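# Loop the blue air tube into its own coupling

## Task

Curve the blue air tube around so its loose end reaches the coupling fitted on the tube's opposite end, then insert that loose end completely into the coupling.

## Robot and tools

Robot: two arms, left_arm and right_arm, each with a two-finger parallel gripper. left_arm sits on the +y side of the table and right_arm on the -y side; these names do not match the sides of the camera pictures. Measured base positions in the scene frame: left_arm (+0.012, +0.265, +0.019) m, turned slightly about z; right_arm (+0.006, -0.251, +0.004) m, turned slightly the other way.

Frames: the scene frame has its origin at table-top height, halfway between the arms' nominal bases, +z up and +x pointing out over the table. Each arm reports its own hand pose (end_effector_position in metres, end_effector_quat_wxyz), its velocities and its Hand target in its own base frame. Fixed cameras and the table use the scene frame. A gripper's fingers point along its own +z and open and close along its y. end_effector_position is the point between the finger pads, just short of the tips. Reported poses can be a few centimetres off, more at long reach.

Command rows: every row has 14 numbers, all in [-1, 1], covering both arms even if one is idle: left_arm dx, dy, dz, rx, ry, rz, opening, then right_arm in the same seven. dx..rz are offsets, not poses: they are measured along that arm's base axes from its Hand target as it stood when the action or move began, and rotation (rx, ry, rz form one rotation vector) turns about the Hand target's position. Scale: 1.0 equals 0.6 m or 180 degrees. Sending six zeros re-commands the current Hand target; repeating a nonzero offset in a new call moves further. Opening is absolute: +1 fully open (about 87 mm between pads), +0.5 about 69 mm, 0 about 43 mm, -0.5 about 18 mm, -1 closed. A 0 opening is a real command, so to leave a gripper alone resend its current value.

execute_actions(actions, cameras): actions is a list of actions; each action is a list of up to 15 rows, one per 1/30 s step, and a shorter list repeats its final row to fill 15 steps. All rows in an action count from the same start pose. actions=[] returns state plus all camera images; cameras picks named cameras, ["all"], or [] for none.

move(target, speed, blend, opening_speed, blocking, cameras): target is one 14-number row or a list of up to 15 rows, every row an offset from the Hand targets at the move's start. Grippers travel straight paths, ending together, lasting 0.5 to 10 s. speed is in m/s (0.002 to 2.9, default 0.25; rotation up to twice that in rad/s), one value or one per target. blend (m) rounds corners between listed targets; 0 stops at each. opening_speed (at least 0.2 per second on the -1..1 scale) makes finger changes gradual. blocking=false returns after about 0.5 s while the move keeps going. Paths ignore obstacles and the other arm; grippers lag and overshoot more when fast or stretched out. Avoid paths close to an arm's own base.

wait(seconds 0 to 10, cameras) lets time pass with the last commands held. stop(cameras) brakes a running move. zoom_image(camera, region=[x0, y0, x1, y1] in pixels, at most 504 by 504) enlarges part of a camera's newest picture. read_manual(section="licences") gives licence text only. finished_scene(scene = current scene number) ends the scene irreversibly; do it only when the tube end is fully seated and stays so without the robot.

Cameras, all 672x504: cam_high, cam_low, cam_table, cam_left_wrist, cam_right_wrist. Wrist images may lag while the arm moves.

Results: each arm's pose, Hand target (last commanded pose after clipping), Joint positions (gripper last, 0 closed to 1 open), Joint velocities (may be omitted or marked within noise when still), Joint torques (include the arm's own weight; the first three wrap at ±28 N m), grip_measured on the command scale, and Tool commands. A move adds a 'move:' line: done (within 10 mm and 2 degrees), off_target, moving, held or fault, plus limits=paced (pose clipped) or limits=held (steps withheld).

Behaviour: per step, commanded orientation is clipped to within 40 degrees of the measured one. Friction and gravity often leave the gripper short, low or tilted; check after each move and send the remaining gap as an offset. Tiny moves may not happen or may go sideways. To grip, command about 0.04 below grip_measured at first contact for full force, less for a lighter hold.

Avoid: dropping the tube or letting it leave the table; releasing moving parts; fast impacts or hard pushes into the table or fixed things; any contact or squeeze between the two arms or grippers, including one gripper closing on the other's fingers; strain on wrist camera cables. An arm blocked by something keeps pushing until you command it back past where the gripper actually is. Holding loads, stretching far out or pushing at an unreachable pose heats motors: MOTOR HOT appears at 75 °C, and at 90 °C an OVER-TEMPERATURE FAULT folds that arm and disables it. Objects may occasionally be nudged by outside disturbances.

Each tool is called after "Request:" in YAML: its name, and indented under it one key for each argument.

## Session

Request:
execute_actions:
  actions: []

Scene clock: 0.00 s.
left_arm: end_effector_position=(+0.3849, -0.0163, +0.0505) grip_measured=+1.000 end_effector_quat_wxyz=(+0.551, -0.001, +0.834, -0.020) | right_arm: end_effector_position=(+0.3621, -0.0044, +0.0319) grip_measured=+0.999 end_effector_quat_wxyz=(+0.555, +0.047, +0.825, -0.092)
Joint positions: left_arm=[-0.04 1.52 0.425 0.692 -0.005 -0.039 1] | right_arm=[0.147 1.567 0.315 0.853 0.341 0.034 0.999]
Joint velocities: within noise
Joint torques (N m): no reading
Heat: left arm: 42 °C; right arm: 42 °C.
Hand target: left_arm +0.3907, -0.0160, +0.0609; +0.565, -0.004, +0.825, -0.020 | right_arm +0.3660, -0.0044, +0.0381; +0.564, +0.052, +0.819, -0.091
Tool commands: left_gripper/opening=+1.0 right_gripper/opening=+1.0

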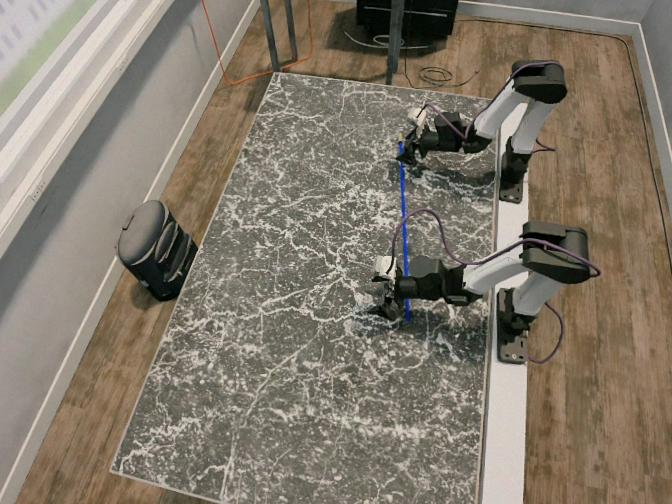

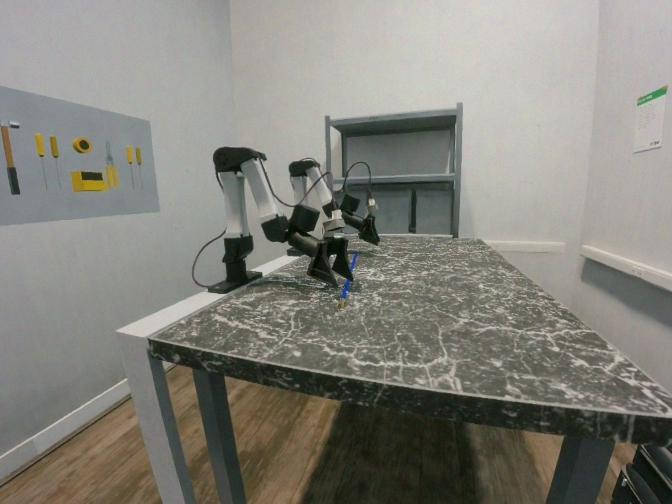

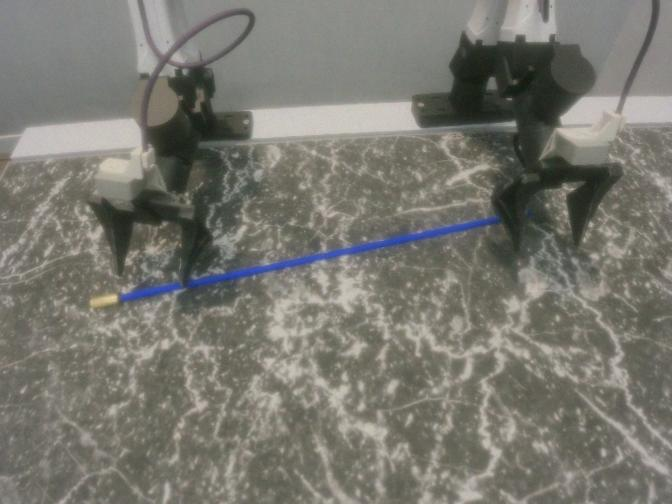

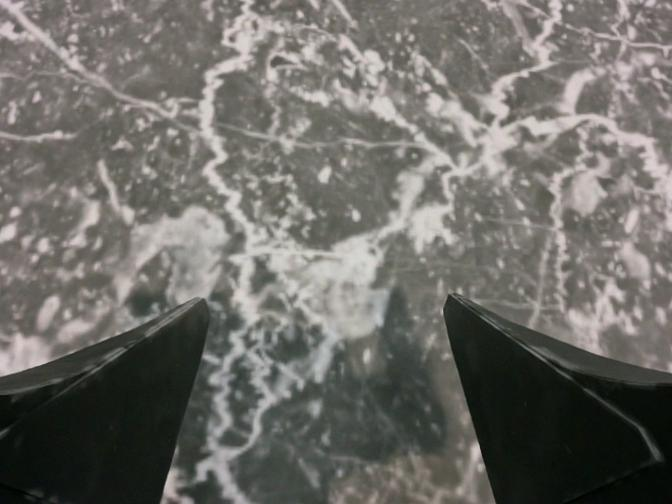

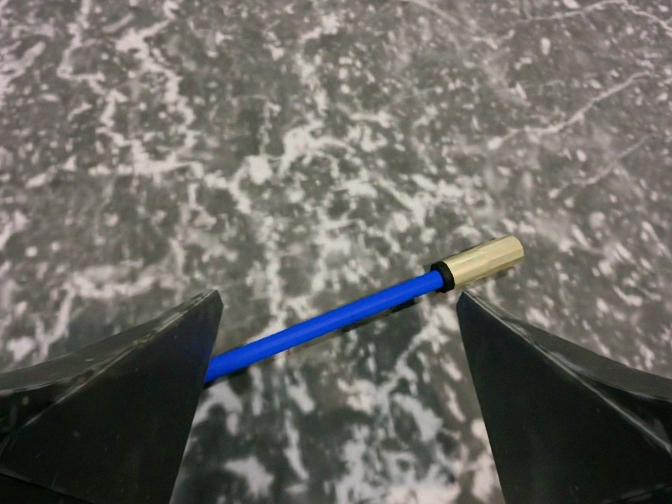

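Request:
move:
  target:
    - [0,0,0.15,0,0,0,1,0,0,0.15,0,0,0,1]
    - [-0.1823,-0.0212,0.08,0.2838,0.3013,-0.4004,1,0.063,-0.1165,0.14,-0.2995,0.3299,0.5245,1]
  blend: [0.03,0]
  speed: 0.4
  cameras: ["all"]

Scene clock: 32.77 s.
left_arm: end_effector_position=(+0.2746, -0.0268, +0.1055) grip_measured=+1.000 end_effector_quat_wxyz=(-0.001, +0.651, +0.759, -0.003) | right_arm: end_effector_position=(+0.4009, -0.0774, +0.1201) grip_measured=+0.999 end_effector_quat_wxyz=(-0.001, +0.773, -0.634, +0.003)
Joint positions: left_arm=[-0.235 1.643 1.317 -1.25 0.004 1.184 1] | right_arm=[-0.093 2.05 1.896 -1.411 0.001 -1.86 0.999]
Joint torques (N m): left_arm=[-0.32 -5.94 9.84 0.17 0.05 0.08] | right_arm=[0.36 -8.09 10.24 0.2 -0.03 -0.2]
Heat: left arm: 45 °C; right arm: 43 °C.
Hand target: left_arm +0.2813, -0.0288, +0.1089; +0.001, +0.659, +0.752, +0.000 | right_arm +0.4038, -0.0743, +0.1221; +0.000, +0.781, -0.624, +0.000
Off the commanded pose: left_arm 0.008 m, 1 deg | right_arm 0.005 m, 1 deg.
move: done
camera_calibration:
cam_left_wrist: T_world_to_cam=[[-0.987104, -0.158091, 0.0251543, 0.259183], [-0.0847495, 0.649409, 0.755702, -0.0151952], [-0.135805, 0.743825, -0.654432, 0.276718], [0, 0, 0, 1]] pos_world=[0.292133, -0.154987, 0.186057]
cam_right_wrist: T_world_to_cam=[[0.984297, 0.176517, -0.000867249, -0.378445], [0.111472, -0.617768, 0.778419, -0.165712], [0.136868, -0.766292, -0.627744, 0.106428], [0, 0, 0, 1]] pos_world=[0.376408, 0.0459854, 0.195475]

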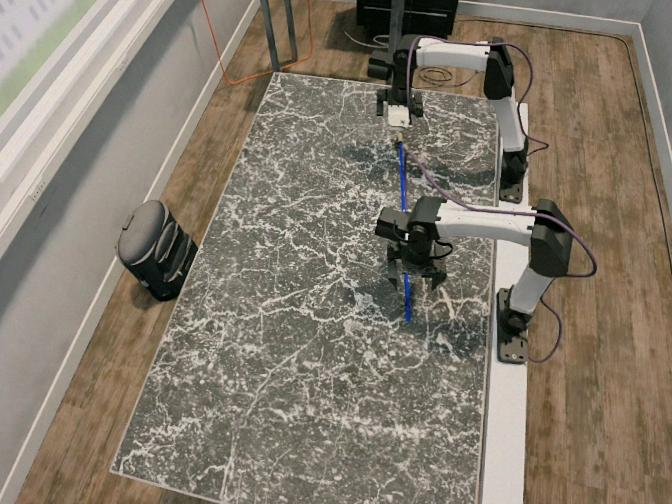

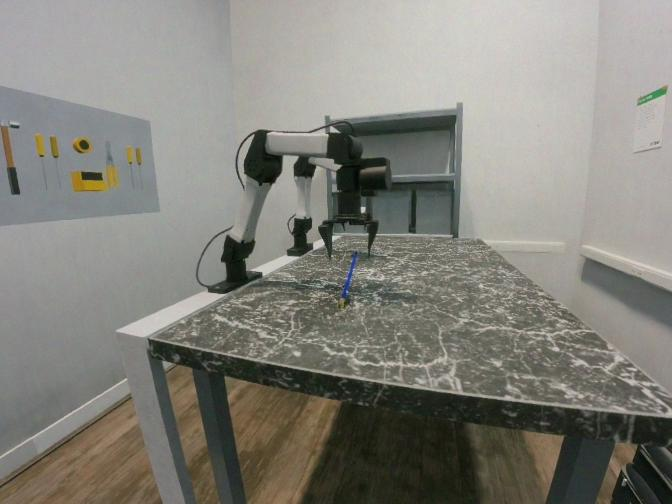

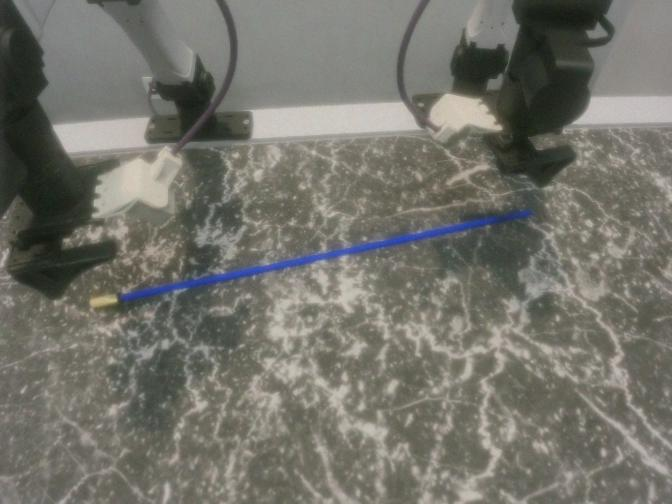

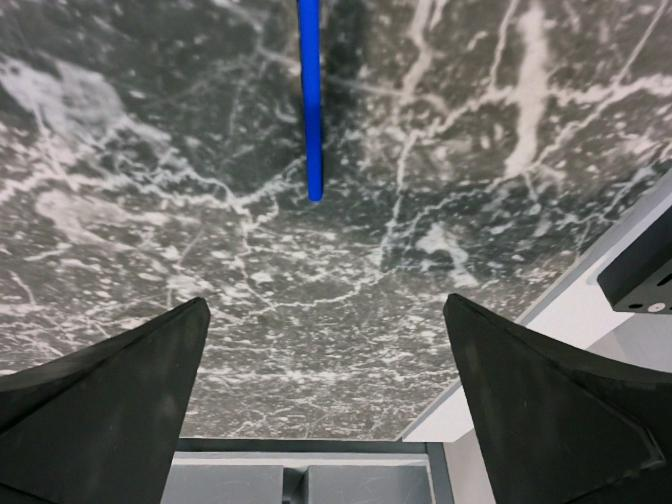

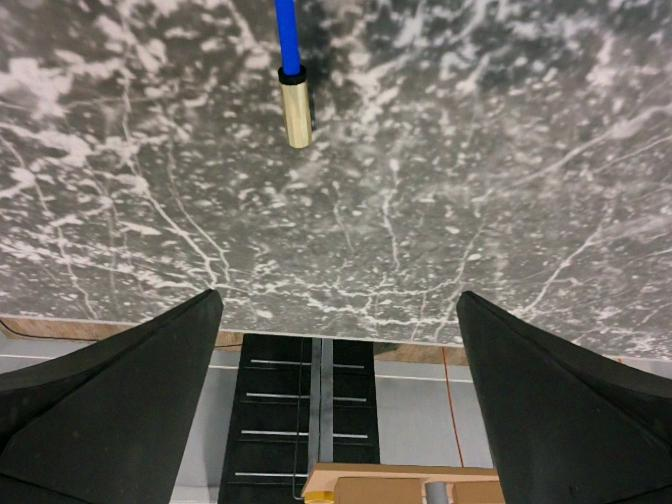

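Request:
move:
  target: [0,0.0247,-0.115,0,0,0.0094,1,-0.0355,-0.002,-0.12,0,0,-0.0055,1]
  cameras: ["all"]

Scene clock: 40.47 s.
left_arm: end_effector_position=(+0.2774, -0.0153, +0.0446) grip_measured=+1.000 end_effector_quat_wxyz=(-0.001, +0.644, +0.765, -0.001) | right_arm: end_effector_position=(+0.3784, -0.0753, +0.0432) grip_measured=+0.999 end_effector_quat_wxyz=(+0.011, +0.773, -0.634, -0.015)
Joint positions: left_arm=[-0.195 1.693 1.125 -1.006 0.001 1.204 1] | right_arm=[-0.093 2.024 1.553 -1.137 0.001 -1.86 0.999]
Joint torques (N m): left_arm=[0.59 -6.43 6.17 0.51 0.07 0.09] | right_arm=[-0.34 -11.21 6.12 0.54 -0.03 -0.1]
Heat: left arm: 44 °C; right arm: 44 °C.
Hand target: left_arm +0.2814, -0.0140, +0.0400; +0.001, +0.648, +0.762, +0.000 | right_arm +0.3825, -0.0755, +0.0501; +0.000, +0.776, -0.631, +0.000
Off the commanded pose: left_arm 0.006 m, 1 deg | right_arm 0.008 m, 2 deg.
move: done
camera_calibration:
cam_left_wrist: T_world_to_cam=[[-0.983775, -0.177957, 0.022764, 0.264165], [-0.0992625, 0.645598, 0.757199, 0.027483], [-0.149446, 0.742654, -0.652787, 0.23234], [0, 0, 0, 1]] pos_world=[0.297329, -0.143281, 0.124845]
cam_right_wrist: T_world_to_cam=[[0.983365, 0.176598, -0.0424938, -0.354634], [0.144789, -0.620853, 0.77044, -0.114595], [0.109676, -0.763777, -0.636095, 0.0737144], [0, 0, 0, 1]] pos_world=[0.357242, 0.0477823, 0.120108]

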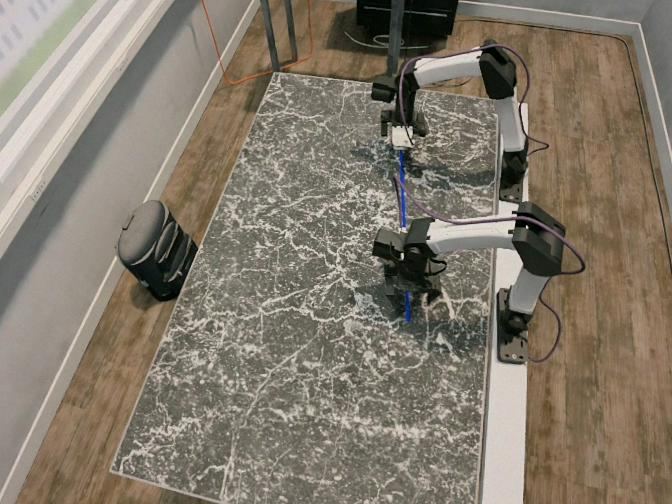

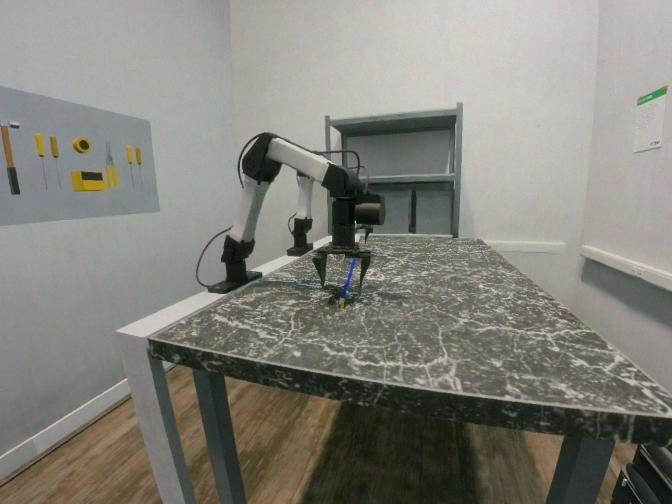

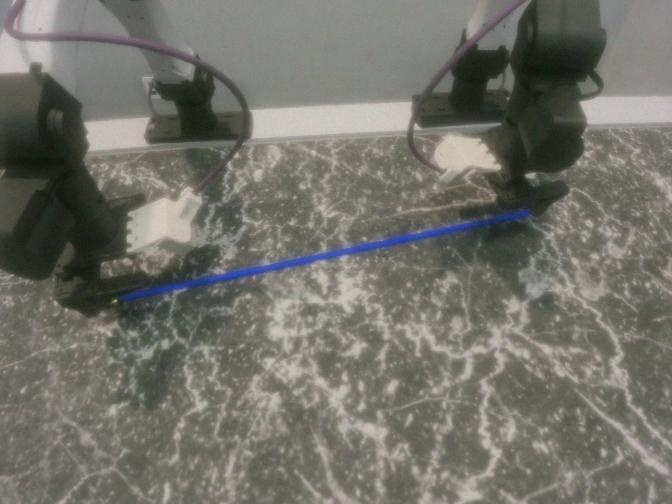

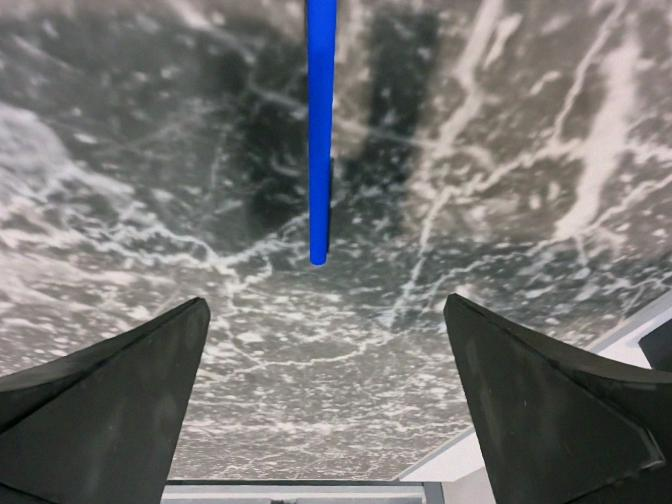

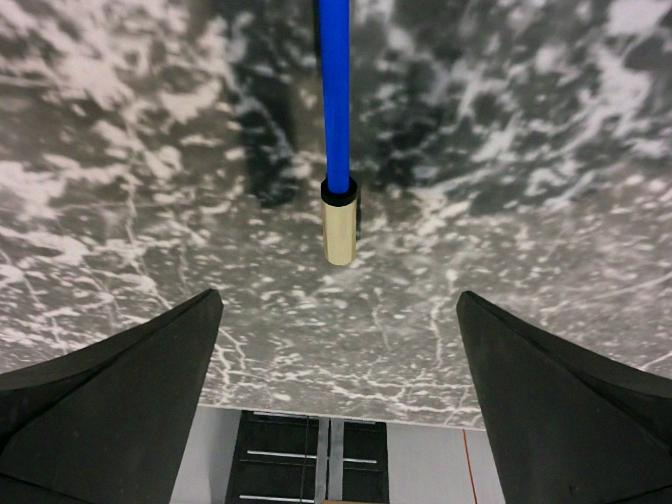

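Request:
move:
  target: [0,0.005,-0.083,0,0,0,1,0,-0.0083,-0.059,0,0,0,1]
  speed: 0.1
  cameras: ["all"]

Scene clock: 45.80 s.
left_arm: end_effector_position=(+0.2798, -0.0130, -0.0034) grip_measured=+1.000 end_effector_quat_wxyz=(+0.001, +0.645, +0.765, +0.001) | right_arm: end_effector_position=(+0.3818, -0.0759, +0.0218) grip_measured=+0.999 end_effector_quat_wxyz=(+0.000, +0.774, -0.633, +0.000)
Joint positions: left_arm=[-0.187 1.771 1.007 -0.803 0 1.214 1] | right_arm=[-0.093 2.024 1.464 -1.009 0.001 -1.863 0.999]
Joint torques (N m): left_arm=[0.77 -6.28 5.42 0.53 0.1 0.09] | right_arm=[-1.47 -7.84 6.06 0.64 -0.04 -0.2]
Heat: left arm: 43 °C; right arm: 46 °C.
Hand target: left_arm +0.2813, -0.0109, -0.0099; +0.001, +0.648, +0.762, +0.000 | right_arm +0.3825, -0.0805, +0.0147; +0.000, +0.776, -0.631, +0.000
Off the commanded pose: left_arm 0.007 m, 1 deg | right_arm 0.008 m, 0 deg.
move: done
camera_calibration:
cam_left_wrist: T_world_to_cam=[[-0.984401, -0.175277, 0.0152658, 0.26822], [-0.103253, 0.645781, 0.756509, 0.0638881], [-0.142457, 0.743132, -0.653805, 0.197728], [0, 0, 0, 1]] pos_world=[0.2988, -0.141183, 0.0768489]
cam_right_wrist: T_world_to_cam=[[0.983862, 0.178833, -0.0058013, -0.359667], [0.116882, -0.617812, 0.77759, -0.0881714], [0.135474, -0.76572, -0.628745, 0.049152], [0, 0, 0, 1]] pos_world=[0.357509, 0.0474835, 0.0973787]

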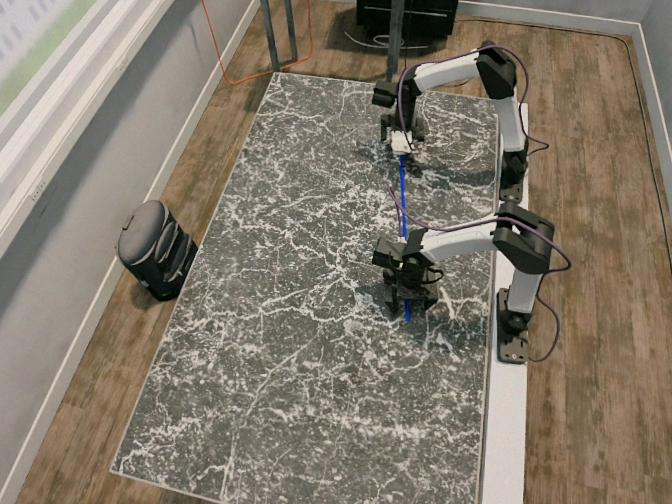

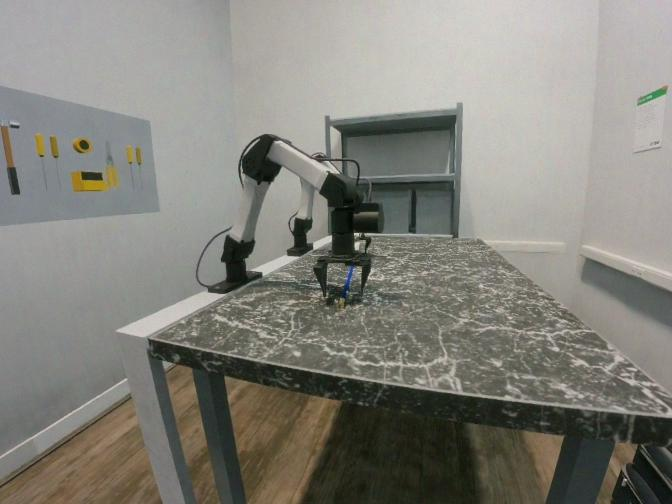

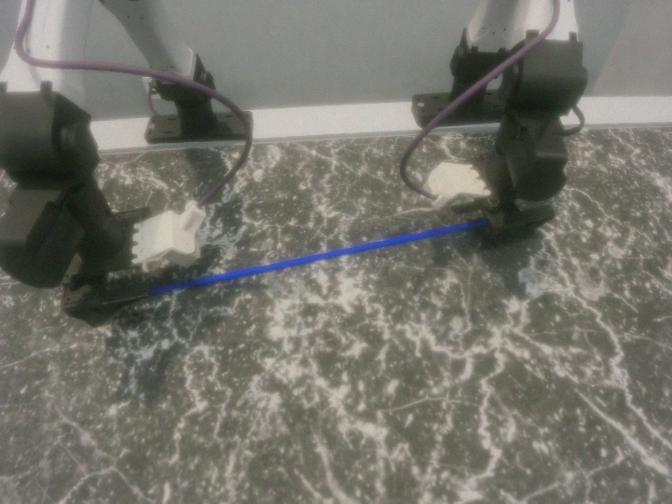

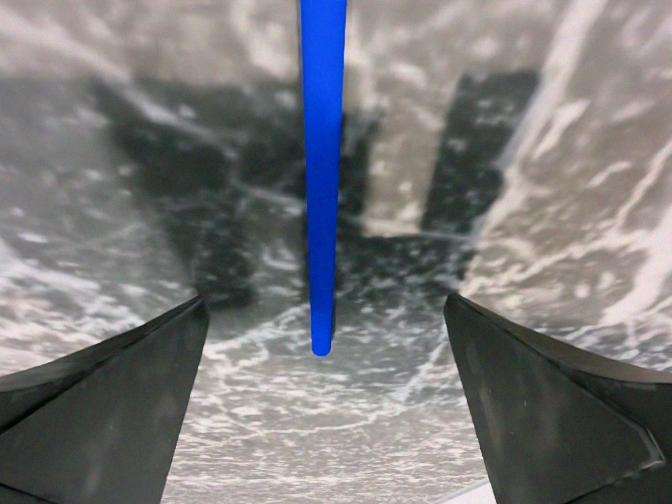

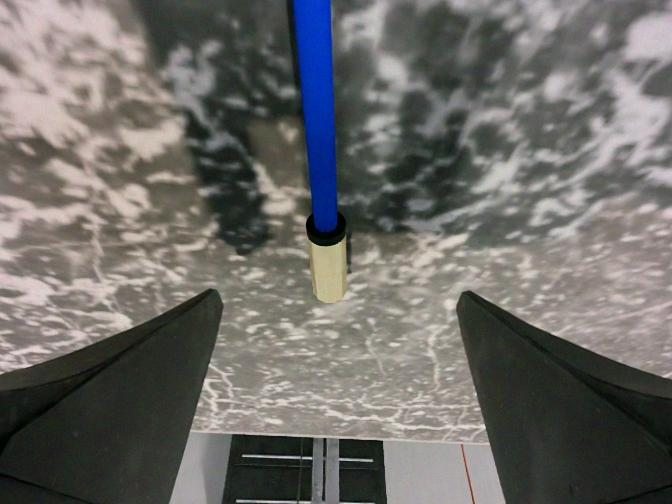

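Request:
zoom_image:
  camera: "cam_low"
  region: [290, 230, 410, 320]

Request:
zoom_image:
  camera: "cam_table"
  region: [440, 150, 600, 270]

Request:
zoom_image:
  camera: "cam_left_wrist"
  region: [150, 200, 500, 460]

Scaled by 4.200 from the camera's 672x504 image, which has a finer 960x720 frame.

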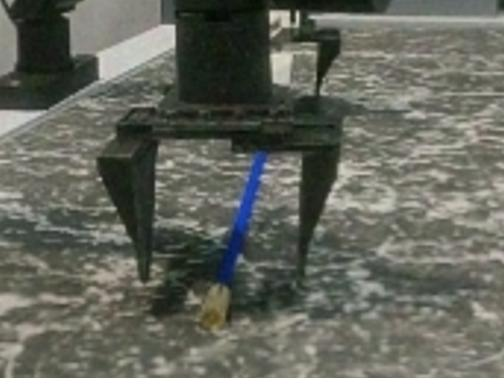

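Scaled by 3.150 from the camera's 672x504 image, which has a finer 960x720 frame.

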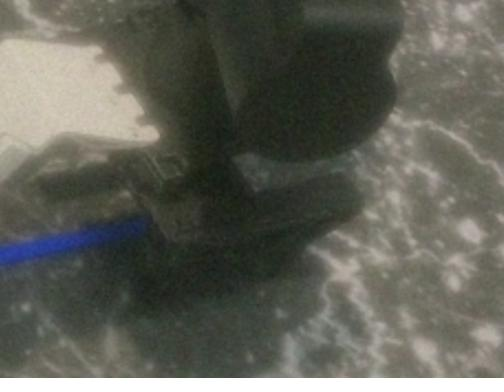

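Scaled by 1.440 from the camera's 672x504 image, which has a finer 960x720 frame.

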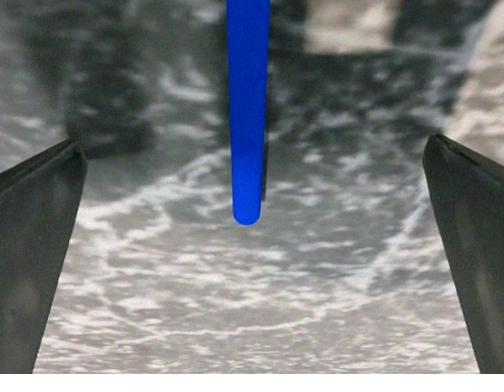

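Request:
move:
  target: [0,0.000,-0.012,0,0,0,1,-0.006,0,-0.016,0,0,0,1]
  speed: 0.05
  cameras: ["cam_left_wrist","cam_right_wrist","cam_low"]

Request:
zoom_image:
  camera: "cam_low"
  region: [290, 230, 410, 320]

Scene clock: 55.87 s.
left_arm: end_effector_position=(+0.2824, -0.0121, -0.0050) grip_measured=+1.000 end_effector_quat_wxyz=(+0.004, +0.645, +0.765, +0.007) | right_arm: end_effector_position=(+0.3782, -0.0763, +0.0123) grip_measured=+0.999 end_effector_quat_wxyz=(+0.000, +0.773, -0.634, +0.000)
Joint positions: left_arm=[-0.187 1.775 1.004 -0.787 -0.008 1.214 1] | right_arm=[-0.095 2.024 1.424 -0.97 0.001 -1.863 0.999]
Joint torques (N m): left_arm=[0.77 -5.31 4.38 0.69 0.18 0.08] | right_arm=[-1.39 -7.75 5.98 0.64 -0.04 -0.2]
Heat: left arm: 42 °C; right arm: 46 °C.
Hand target: left_arm +0.2814, -0.0109, -0.0170; +0.001, +0.648, +0.762, +0.000 | right_arm +0.3789, -0.0804, +0.0051; +0.000, +0.776, -0.631, +0.000
Off the commanded pose: left_arm 0.012 m, 1 deg | right_arm 0.008 m, 0 deg.
move: off_target (left_arm)
camera_calibration:
cam_left_wrist: T_world_to_cam=[[-0.984499, -0.175355, 0.00351852, 0.270885], [-0.111547, 0.641492, 0.758976, 0.0669797], [-0.135347, 0.746819, -0.651109, 0.194463], [0, 0, 0, 1]] pos_world=[0.300478, -0.140694, 0.0748271]
cam_right_wrist: T_world_to_cam=[[0.9842, 0.176959, -0.00600651, -0.356419], [0.11588, -0.618107, 0.777506, -0.0802692], [0.133874, -0.765917, -0.628847, 0.0439058], [0, 0, 0, 1]] pos_world=[0.354212, 0.0470847, 0.087879]
Images, in order (width x height): cam_low 672x504, cam_left_wrist 672x504, cam_right_wrist 672x504.

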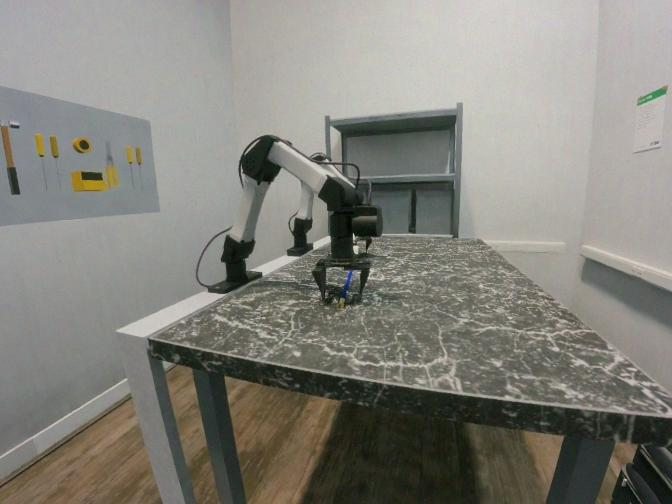

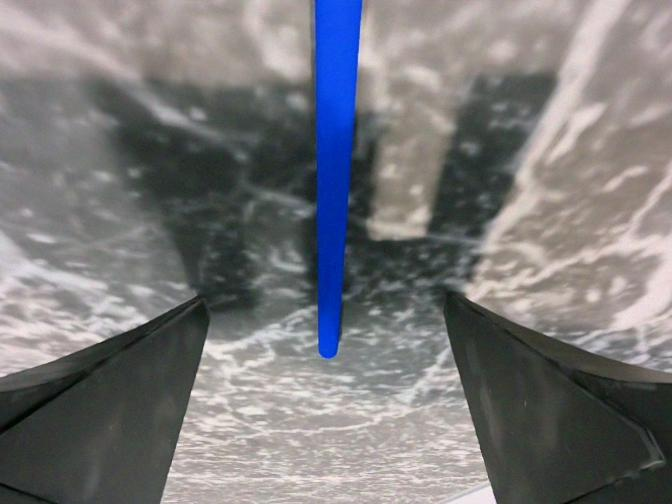

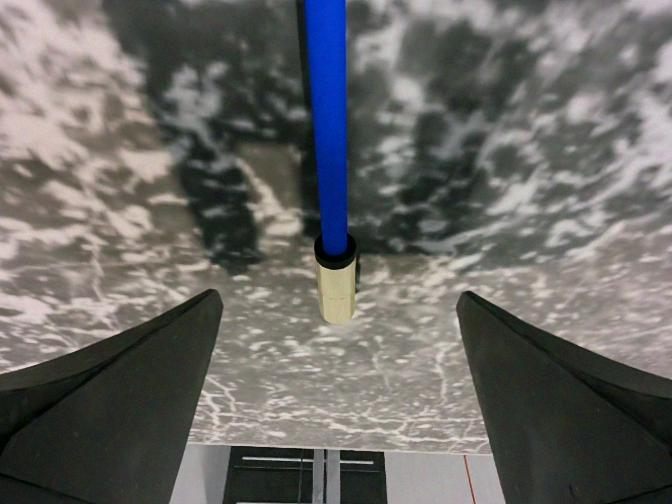

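Scaled by 4.200 from the camera's 672x504 image, which has a finer 960x720 frame.

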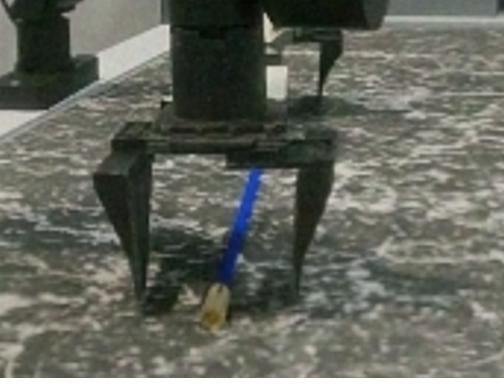

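Request:
move:
  target: [0,-0.009,0.013,0,0,0,1,0,0.006,-0.007,0,0,0,1]
  speed: 0.05
  cameras: ["cam_left_wrist","cam_right_wrist","cam_low"]

Request:
zoom_image:
  camera: "cam_low"
  region: [290, 230, 410, 320]

Scene clock: 63.57 s.
left_arm: end_effector_position=(+0.2824, -0.0125, -0.0050) grip_measured=+1.000 end_effector_quat_wxyz=(+0.003, +0.645, +0.764, +0.007) | right_arm: end_effector_position=(+0.3779, -0.0763, +0.0078) grip_measured=+0.999 end_effector_quat_wxyz=(+0.001, +0.773, -0.634, +0.000)
Joint positions: left_arm=[-0.189 1.775 1.004 -0.787 -0.01 1.214 1] | right_arm=[-0.095 2.03 1.413 -0.954 0.001 -1.863 0.999]
Joint torques (N m): left_arm=[-0.58 -6.39 6.34 0.33 0.19 -0.12] | right_arm=[-0.5 -7.82 5.94 0.64 -0.04 -0.11]
Heat: left arm: 41 °C; right arm: 47 °C.
Hand target: left_arm +0.2813, -0.0164, -0.0092; +0.001, +0.648, +0.761, +0.000 | right_arm +0.3789, -0.0768, +0.0009; +0.000, +0.776, -0.631, +0.000
Off the commanded pose: left_arm 0.006 m, 1 deg | right_arm 0.007 m, 0 deg.
move: done
camera_calibration:
cam_left_wrist: T_world_to_cam=[[-0.984894, -0.173134, 0.00293436, 0.270949], [-0.110342, 0.640573, 0.759928, 0.0669275], [-0.133449, 0.748125, -0.65, 0.194269], [0, 0, 0, 1]] pos_world=[0.300166, -0.141299, 0.0746196]
cam_right_wrist: T_world_to_cam=[[0.984202, 0.176909, -0.00703818, -0.355966], [0.11667, -0.61815, 0.777354, -0.0769895], [0.13317, -0.765894, -0.629025, 0.0413927], [0, 0, 0, 1]] pos_world=[0.353812, 0.0470847, 0.0833798]
Images, in order (width x height): cam_low 672x504, cam_left_wrist 672x504, cam_right_wrist 672x504.

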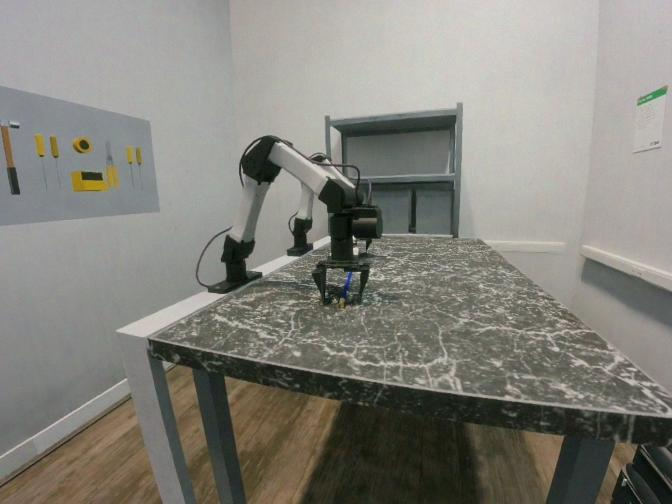

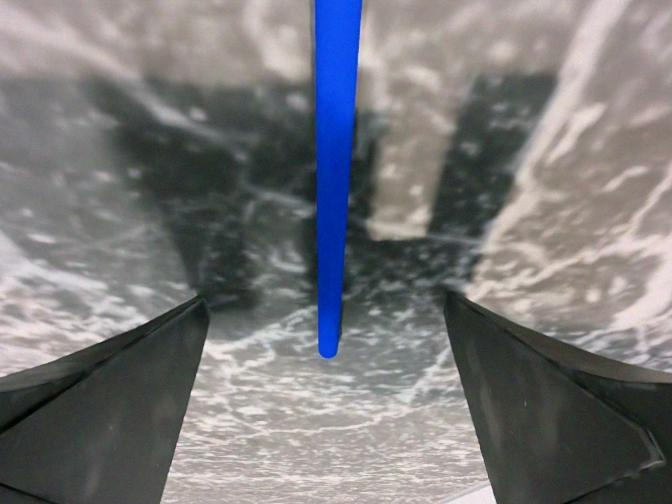

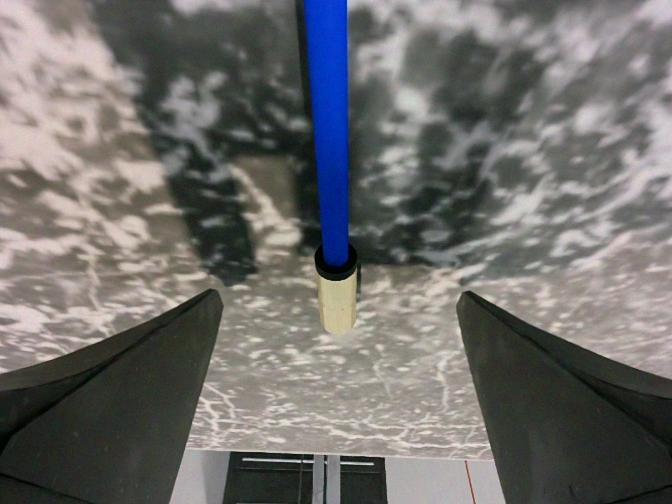

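Scaled by 4.200 from the camera's 672x504 image, which has a finer 960x720 frame.

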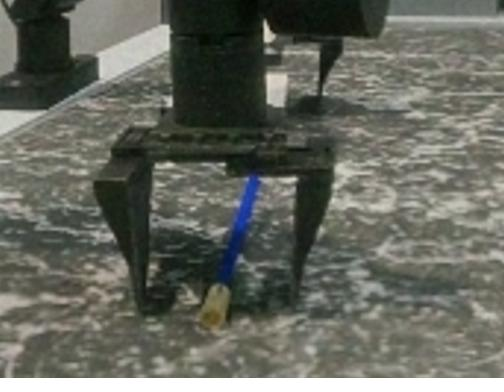

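Request:
move:
  target: [0,-0.004,0.012,0,0,0,1,0,0,0,0,0,0,1]
  speed: 0.05
  cameras: ["cam_left_wrist"]

Scene clock: 65.93 s.
left_arm: end_effector_position=(+0.2815, -0.0146, -0.0049) grip_measured=+1.000 end_effector_quat_wxyz=(+0.002, +0.648, +0.761, +0.007) | right_arm: end_effector_position=(+0.3779, -0.0763, +0.0078) grip_measured=+0.999 end_effector_quat_wxyz=(+0.001, +0.773, -0.634, +0.000)
Joint positions: left_arm=[-0.197 1.775 1.004 -0.79 -0.01 1.214 1] | right_arm=[-0.095 2.03 1.413 -0.954 0.001 -1.863 0.999]
Joint torques (N m): left_arm=[-0.57 -7.65 7.94 0.02 0.19 -0.14] | right_arm=[-0.5 -7.82 5.94 0.64 -0.04 -0.11]
Heat: left arm: 41 °C; right arm: 47 °C.
Hand target: left_arm +0.2813, -0.0188, -0.0020; +0.001, +0.648, +0.761, +0.000 | right_arm +0.3789, -0.0768, +0.0009; +0.000, +0.776, -0.631, +0.000
Off the commanded pose: left_arm 0.005 m, 1 deg | right_arm 0.007 m, 0 deg.
move: done
camera_calibration:
cam_left_wrist: T_world_to_cam=[[-0.986225, -0.165306, 0.00581147, 0.270248], [-0.102951, 0.640954, 0.760644, 0.0660227], [-0.129464, 0.749568, -0.649144, 0.194726], [0, 0, 0, 1]] pos_world=[0.298532, -0.143604, 0.0746148]
Images, in order (width x height): cam_left_wrist 672x504.

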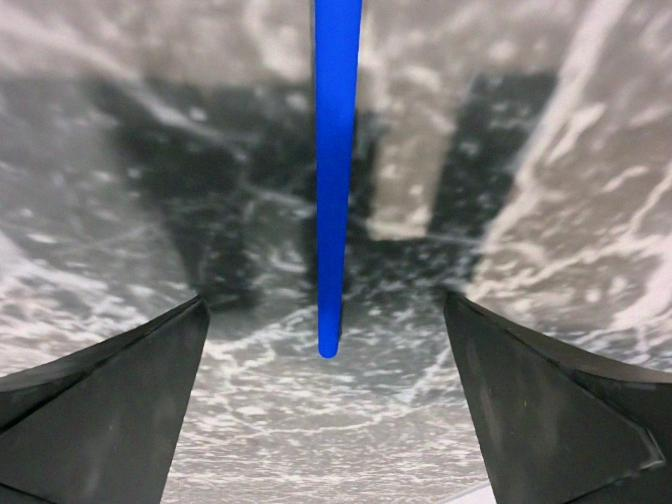

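Request:
move:
  target: [0,-0.004,0.012,0,0,0,1,0,0,0,0,0,0,1]
  speed: 0.05
  cameras: ["cam_left_wrist"]

Scene clock: 68.37 s.
left_arm: end_effector_position=(+0.2734, -0.0152, -0.0023) grip_measured=+1.000 end_effector_quat_wxyz=(-0.014, +0.650, +0.760, -0.002) | right_arm: end_effector_position=(+0.3779, -0.0763, +0.0078) grip_measured=+0.999 end_effector_quat_wxyz=(+0.001, +0.773, -0.634, +0.000)
Joint positions: left_arm=[-0.205 1.775 1.013 -0.836 -0.01 1.211 1] | right_arm=[-0.095 2.03 1.413 -0.954 0.001 -1.863 0.999]
Joint torques (N m): left_arm=[-0.55 -8.79 8.68 0.12 0.19 -0.15] | right_arm=[-0.51 -7.82 5.94 0.64 -0.04 -0.11]
Heat: left arm: 40 °C; right arm: 47 °C.
Hand target: left_arm +0.2813, -0.0211, +0.0051; +0.001, +0.648, +0.762, +0.000 | right_arm +0.3789, -0.0768, +0.0009; +0.000, +0.776, -0.631, +0.000
Off the commanded pose: left_arm 0.012 m, 2 deg | right_arm 0.007 m, 0 deg.
move: off_target (left_arm)
camera_calibration:
cam_left_wrist: T_world_to_cam=[[-0.986141, -0.160946, 0.0402822, 0.262273], [-0.0723609, 0.635715, 0.768525, 0.0551758], [-0.149299, 0.754959, -0.638551, 0.201279], [0, 0, 0, 1]] pos_world=[0.292681, -0.144821, 0.0755577]
Images, in order (width x height): cam_left_wrist 672x504.

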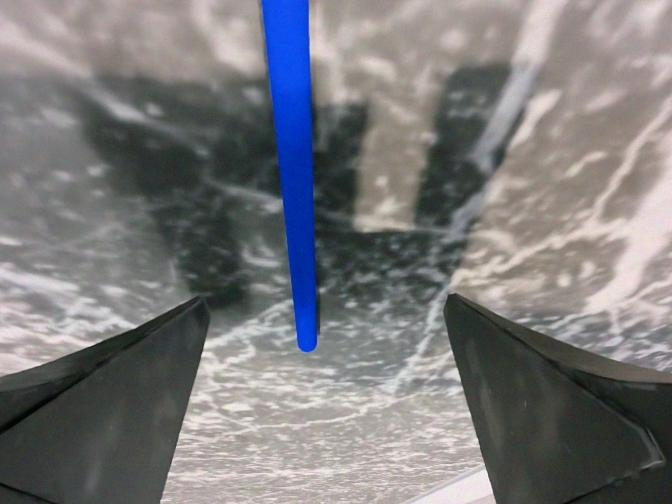

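Request:
move:
  target:
    - [0.012,-0.002,0,0,0,0,1,0,0,0,0,0,0,1]
    - [0.012,-0.002,0,0,0,0,-1,0,0,0,0,0,0,-1]
  speed: 0.05
  opening_speed: 1.0
  cameras: ["all"]

Scene clock: 74.27 s.
left_arm: end_effector_position=(+0.2837, -0.0173, +0.0044) grip_measured=-0.982 end_effector_quat_wxyz=(-0.003, +0.650, +0.760, +0.004) | right_arm: end_effector_position=(+0.3779, -0.0763, +0.0078) grip_measured=-0.618 end_effector_quat_wxyz=(+0.001, +0.773, -0.634, +0.000)
Joint positions: left_arm=[-0.205 1.775 1.045 -0.842 -0.01 1.211 0.009] | right_arm=[-0.095 2.03 1.413 -0.954 0.001 -1.863 0.191]
Joint torques (N m): left_arm=[-0.49 -6.48 8.79 0.18 0.19 -0.14] | right_arm=[-0.49 -7.83 5.94 0.64 -0.04 -0.11]
Heat: left arm: 40 °C; right arm: 47 °C.
Hand target: left_arm +0.2886, -0.0223, +0.0052; +0.001, +0.648, +0.762, +0.000 | right_arm +0.3789, -0.0768, +0.0009; +0.000, +0.776, -0.631, +0.000
Off the commanded pose: left_arm 0.007 m, 1 deg | right_arm 0.007 m, 0 deg.
move: done
camera_calibration:
cam_left_wrist: T_world_to_cam=[[-0.986866, -0.160784, 0.0156402, 0.272116], [-0.0921418, 0.639775, 0.763019, 0.0578275], [-0.132687, 0.751556, -0.646187, 0.203932], [0, 0, 0, 1]] pos_world=[0.30093, -0.146511, 0.0833987]
cam_right_wrist: T_world_to_cam=[[0.984202, 0.176909, -0.00703818, -0.355966], [0.11667, -0.61815, 0.777354, -0.0769895], [0.13317, -0.765894, -0.629025, 0.0413927], [0, 0, 0, 1]] pos_world=[0.353812, 0.0470847, 0.0833798]

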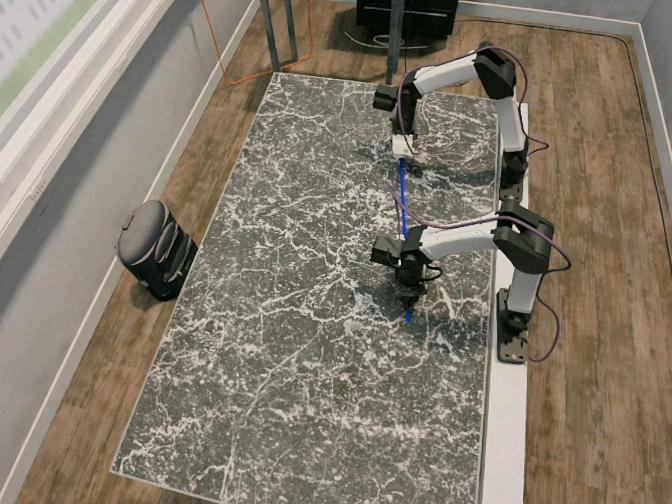

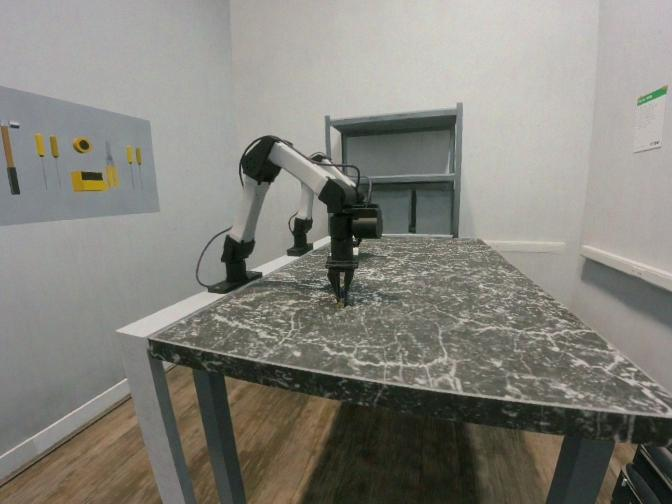

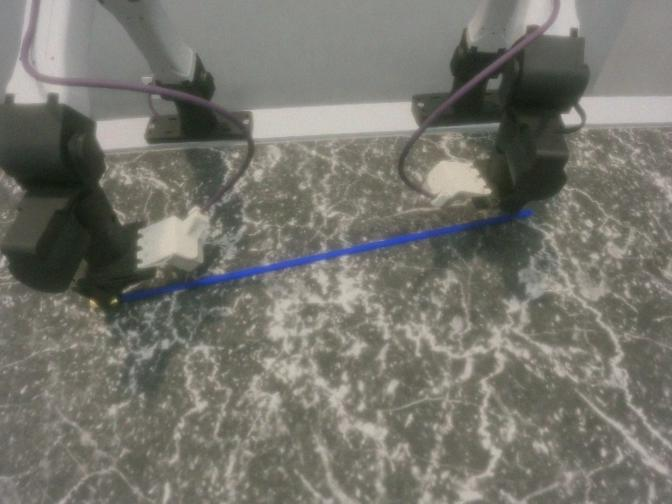

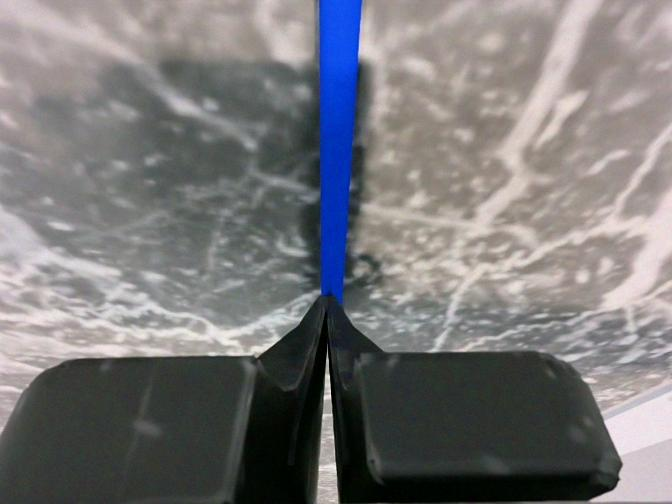

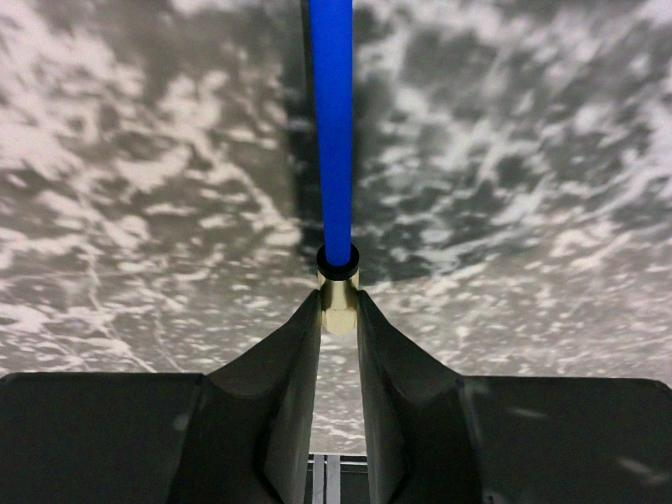

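Request:
move:
  target:
    - [0,0,0.003,0,0,0,0.2,0,0,0,0,0,0,-1]
    - [0,0,-0.024,0,0,0,0.2,0,0,0,0,0,0,-1]
  speed: 0.05
  cameras: ["cam_left_wrist"]

Scene clock: 78.43 s.
left_arm: end_effector_position=(+0.2870, -0.0180, -0.0032) grip_measured=+0.200 end_effector_quat_wxyz=(-0.003, +0.650, +0.760, +0.004) | right_arm: end_effector_position=(+0.3779, -0.0763, +0.0078) grip_measured=-0.618 end_effector_quat_wxyz=(+0.001, +0.773, -0.634, +0.000)
Joint positions: left_arm=[-0.205 1.802 1.045 -0.816 -0.01 1.211 0.6] | right_arm=[-0.095 2.03 1.413 -0.954 0.001 -1.863 0.191]
Joint torques (N m): left_arm=[-0.47 -6.63 5.82 0.52 0.19 -0.14] | right_arm=[-0.51 -7.82 5.93 0.65 -0.04 -0.11]
Heat: left arm: 40 °C; right arm: 47 °C.
Hand target: left_arm +0.2886, -0.0223, -0.0092; +0.001, +0.648, +0.762, +0.000 | right_arm +0.3789, -0.0768, +0.0009; +0.000, +0.776, -0.631, +0.000
Off the commanded pose: left_arm 0.008 m, 1 deg | right_arm 0.007 m, 0 deg.
move: done
camera_calibration:
cam_left_wrist: T_world_to_cam=[[-0.986845, -0.160774, 0.0170077, 0.275374], [-0.0910461, 0.639596, 0.7633, 0.0640848], [-0.133597, 0.75171, -0.64582, 0.200205], [0, 0, 0, 1]] pos_world=[0.304333, -0.147211, 0.0756967]
Images, in order (width x height): cam_left_wrist 672x504.

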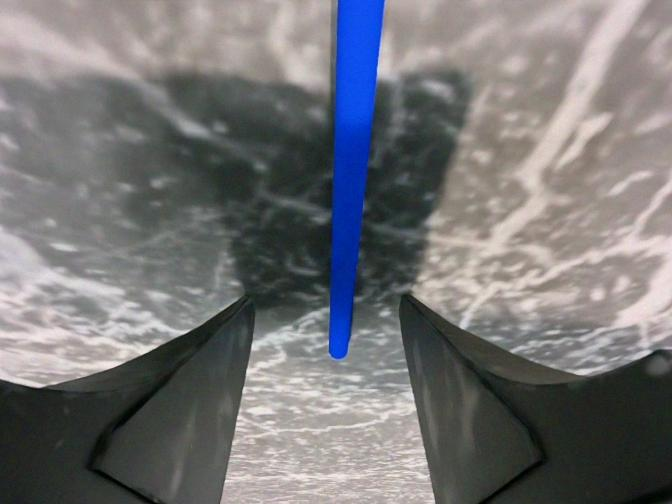

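Request:
move:
  target: [-0.004,0,-0.001,0,0,0,-1,0,0,0,0,0,0,-1]
  speed: 0.05
  opening_speed: 0.8
  cameras: ["cam_left_wrist"]

Scene clock: 82.13 s.
left_arm: end_effector_position=(+0.2871, -0.0180, -0.0044) grip_measured=-0.754 end_effector_quat_wxyz=(-0.002, +0.650, +0.760, +0.004) | right_arm: end_effector_position=(+0.3779, -0.0763, +0.0078) grip_measured=-0.618 end_effector_quat_wxyz=(+0.001, +0.773, -0.634, +0.000)
Joint positions: left_arm=[-0.205 1.802 1.04 -0.808 -0.01 1.211 0.123] | right_arm=[-0.095 2.03 1.413 -0.954 0.001 -1.863 0.191]
Joint torques (N m): left_arm=[-0.59 -7.27 5.19 0.5 0.19 -0.16] | right_arm=[-0.49 -7.82 5.94 0.64 -0.04 -0.11]
Heat: left arm: 40 °C; right arm: 47 °C.
Hand target: left_arm +0.2861, -0.0223, -0.0099; +0.001, +0.648, +0.762, +0.000 | right_arm +0.3789, -0.0768, +0.0009; +0.000, +0.776, -0.631, +0.000
Off the commanded pose: left_arm 0.007 m, 1 deg | right_arm 0.007 m, 0 deg.
move: done
camera_calibration:
cam_left_wrist: T_world_to_cam=[[-0.986879, -0.160817, 0.0144222, 0.275484], [-0.0931467, 0.64001, 0.762699, 0.0655796], [-0.131885, 0.751349, -0.646592, 0.19903], [0, 0, 0, 1]] pos_world=[0.304227, -0.14721, 0.0747009]
Images, in order (width x height): cam_left_wrist 672x504.

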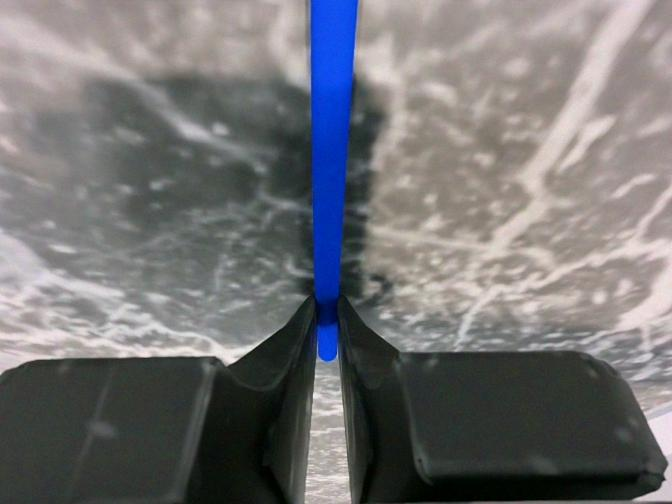

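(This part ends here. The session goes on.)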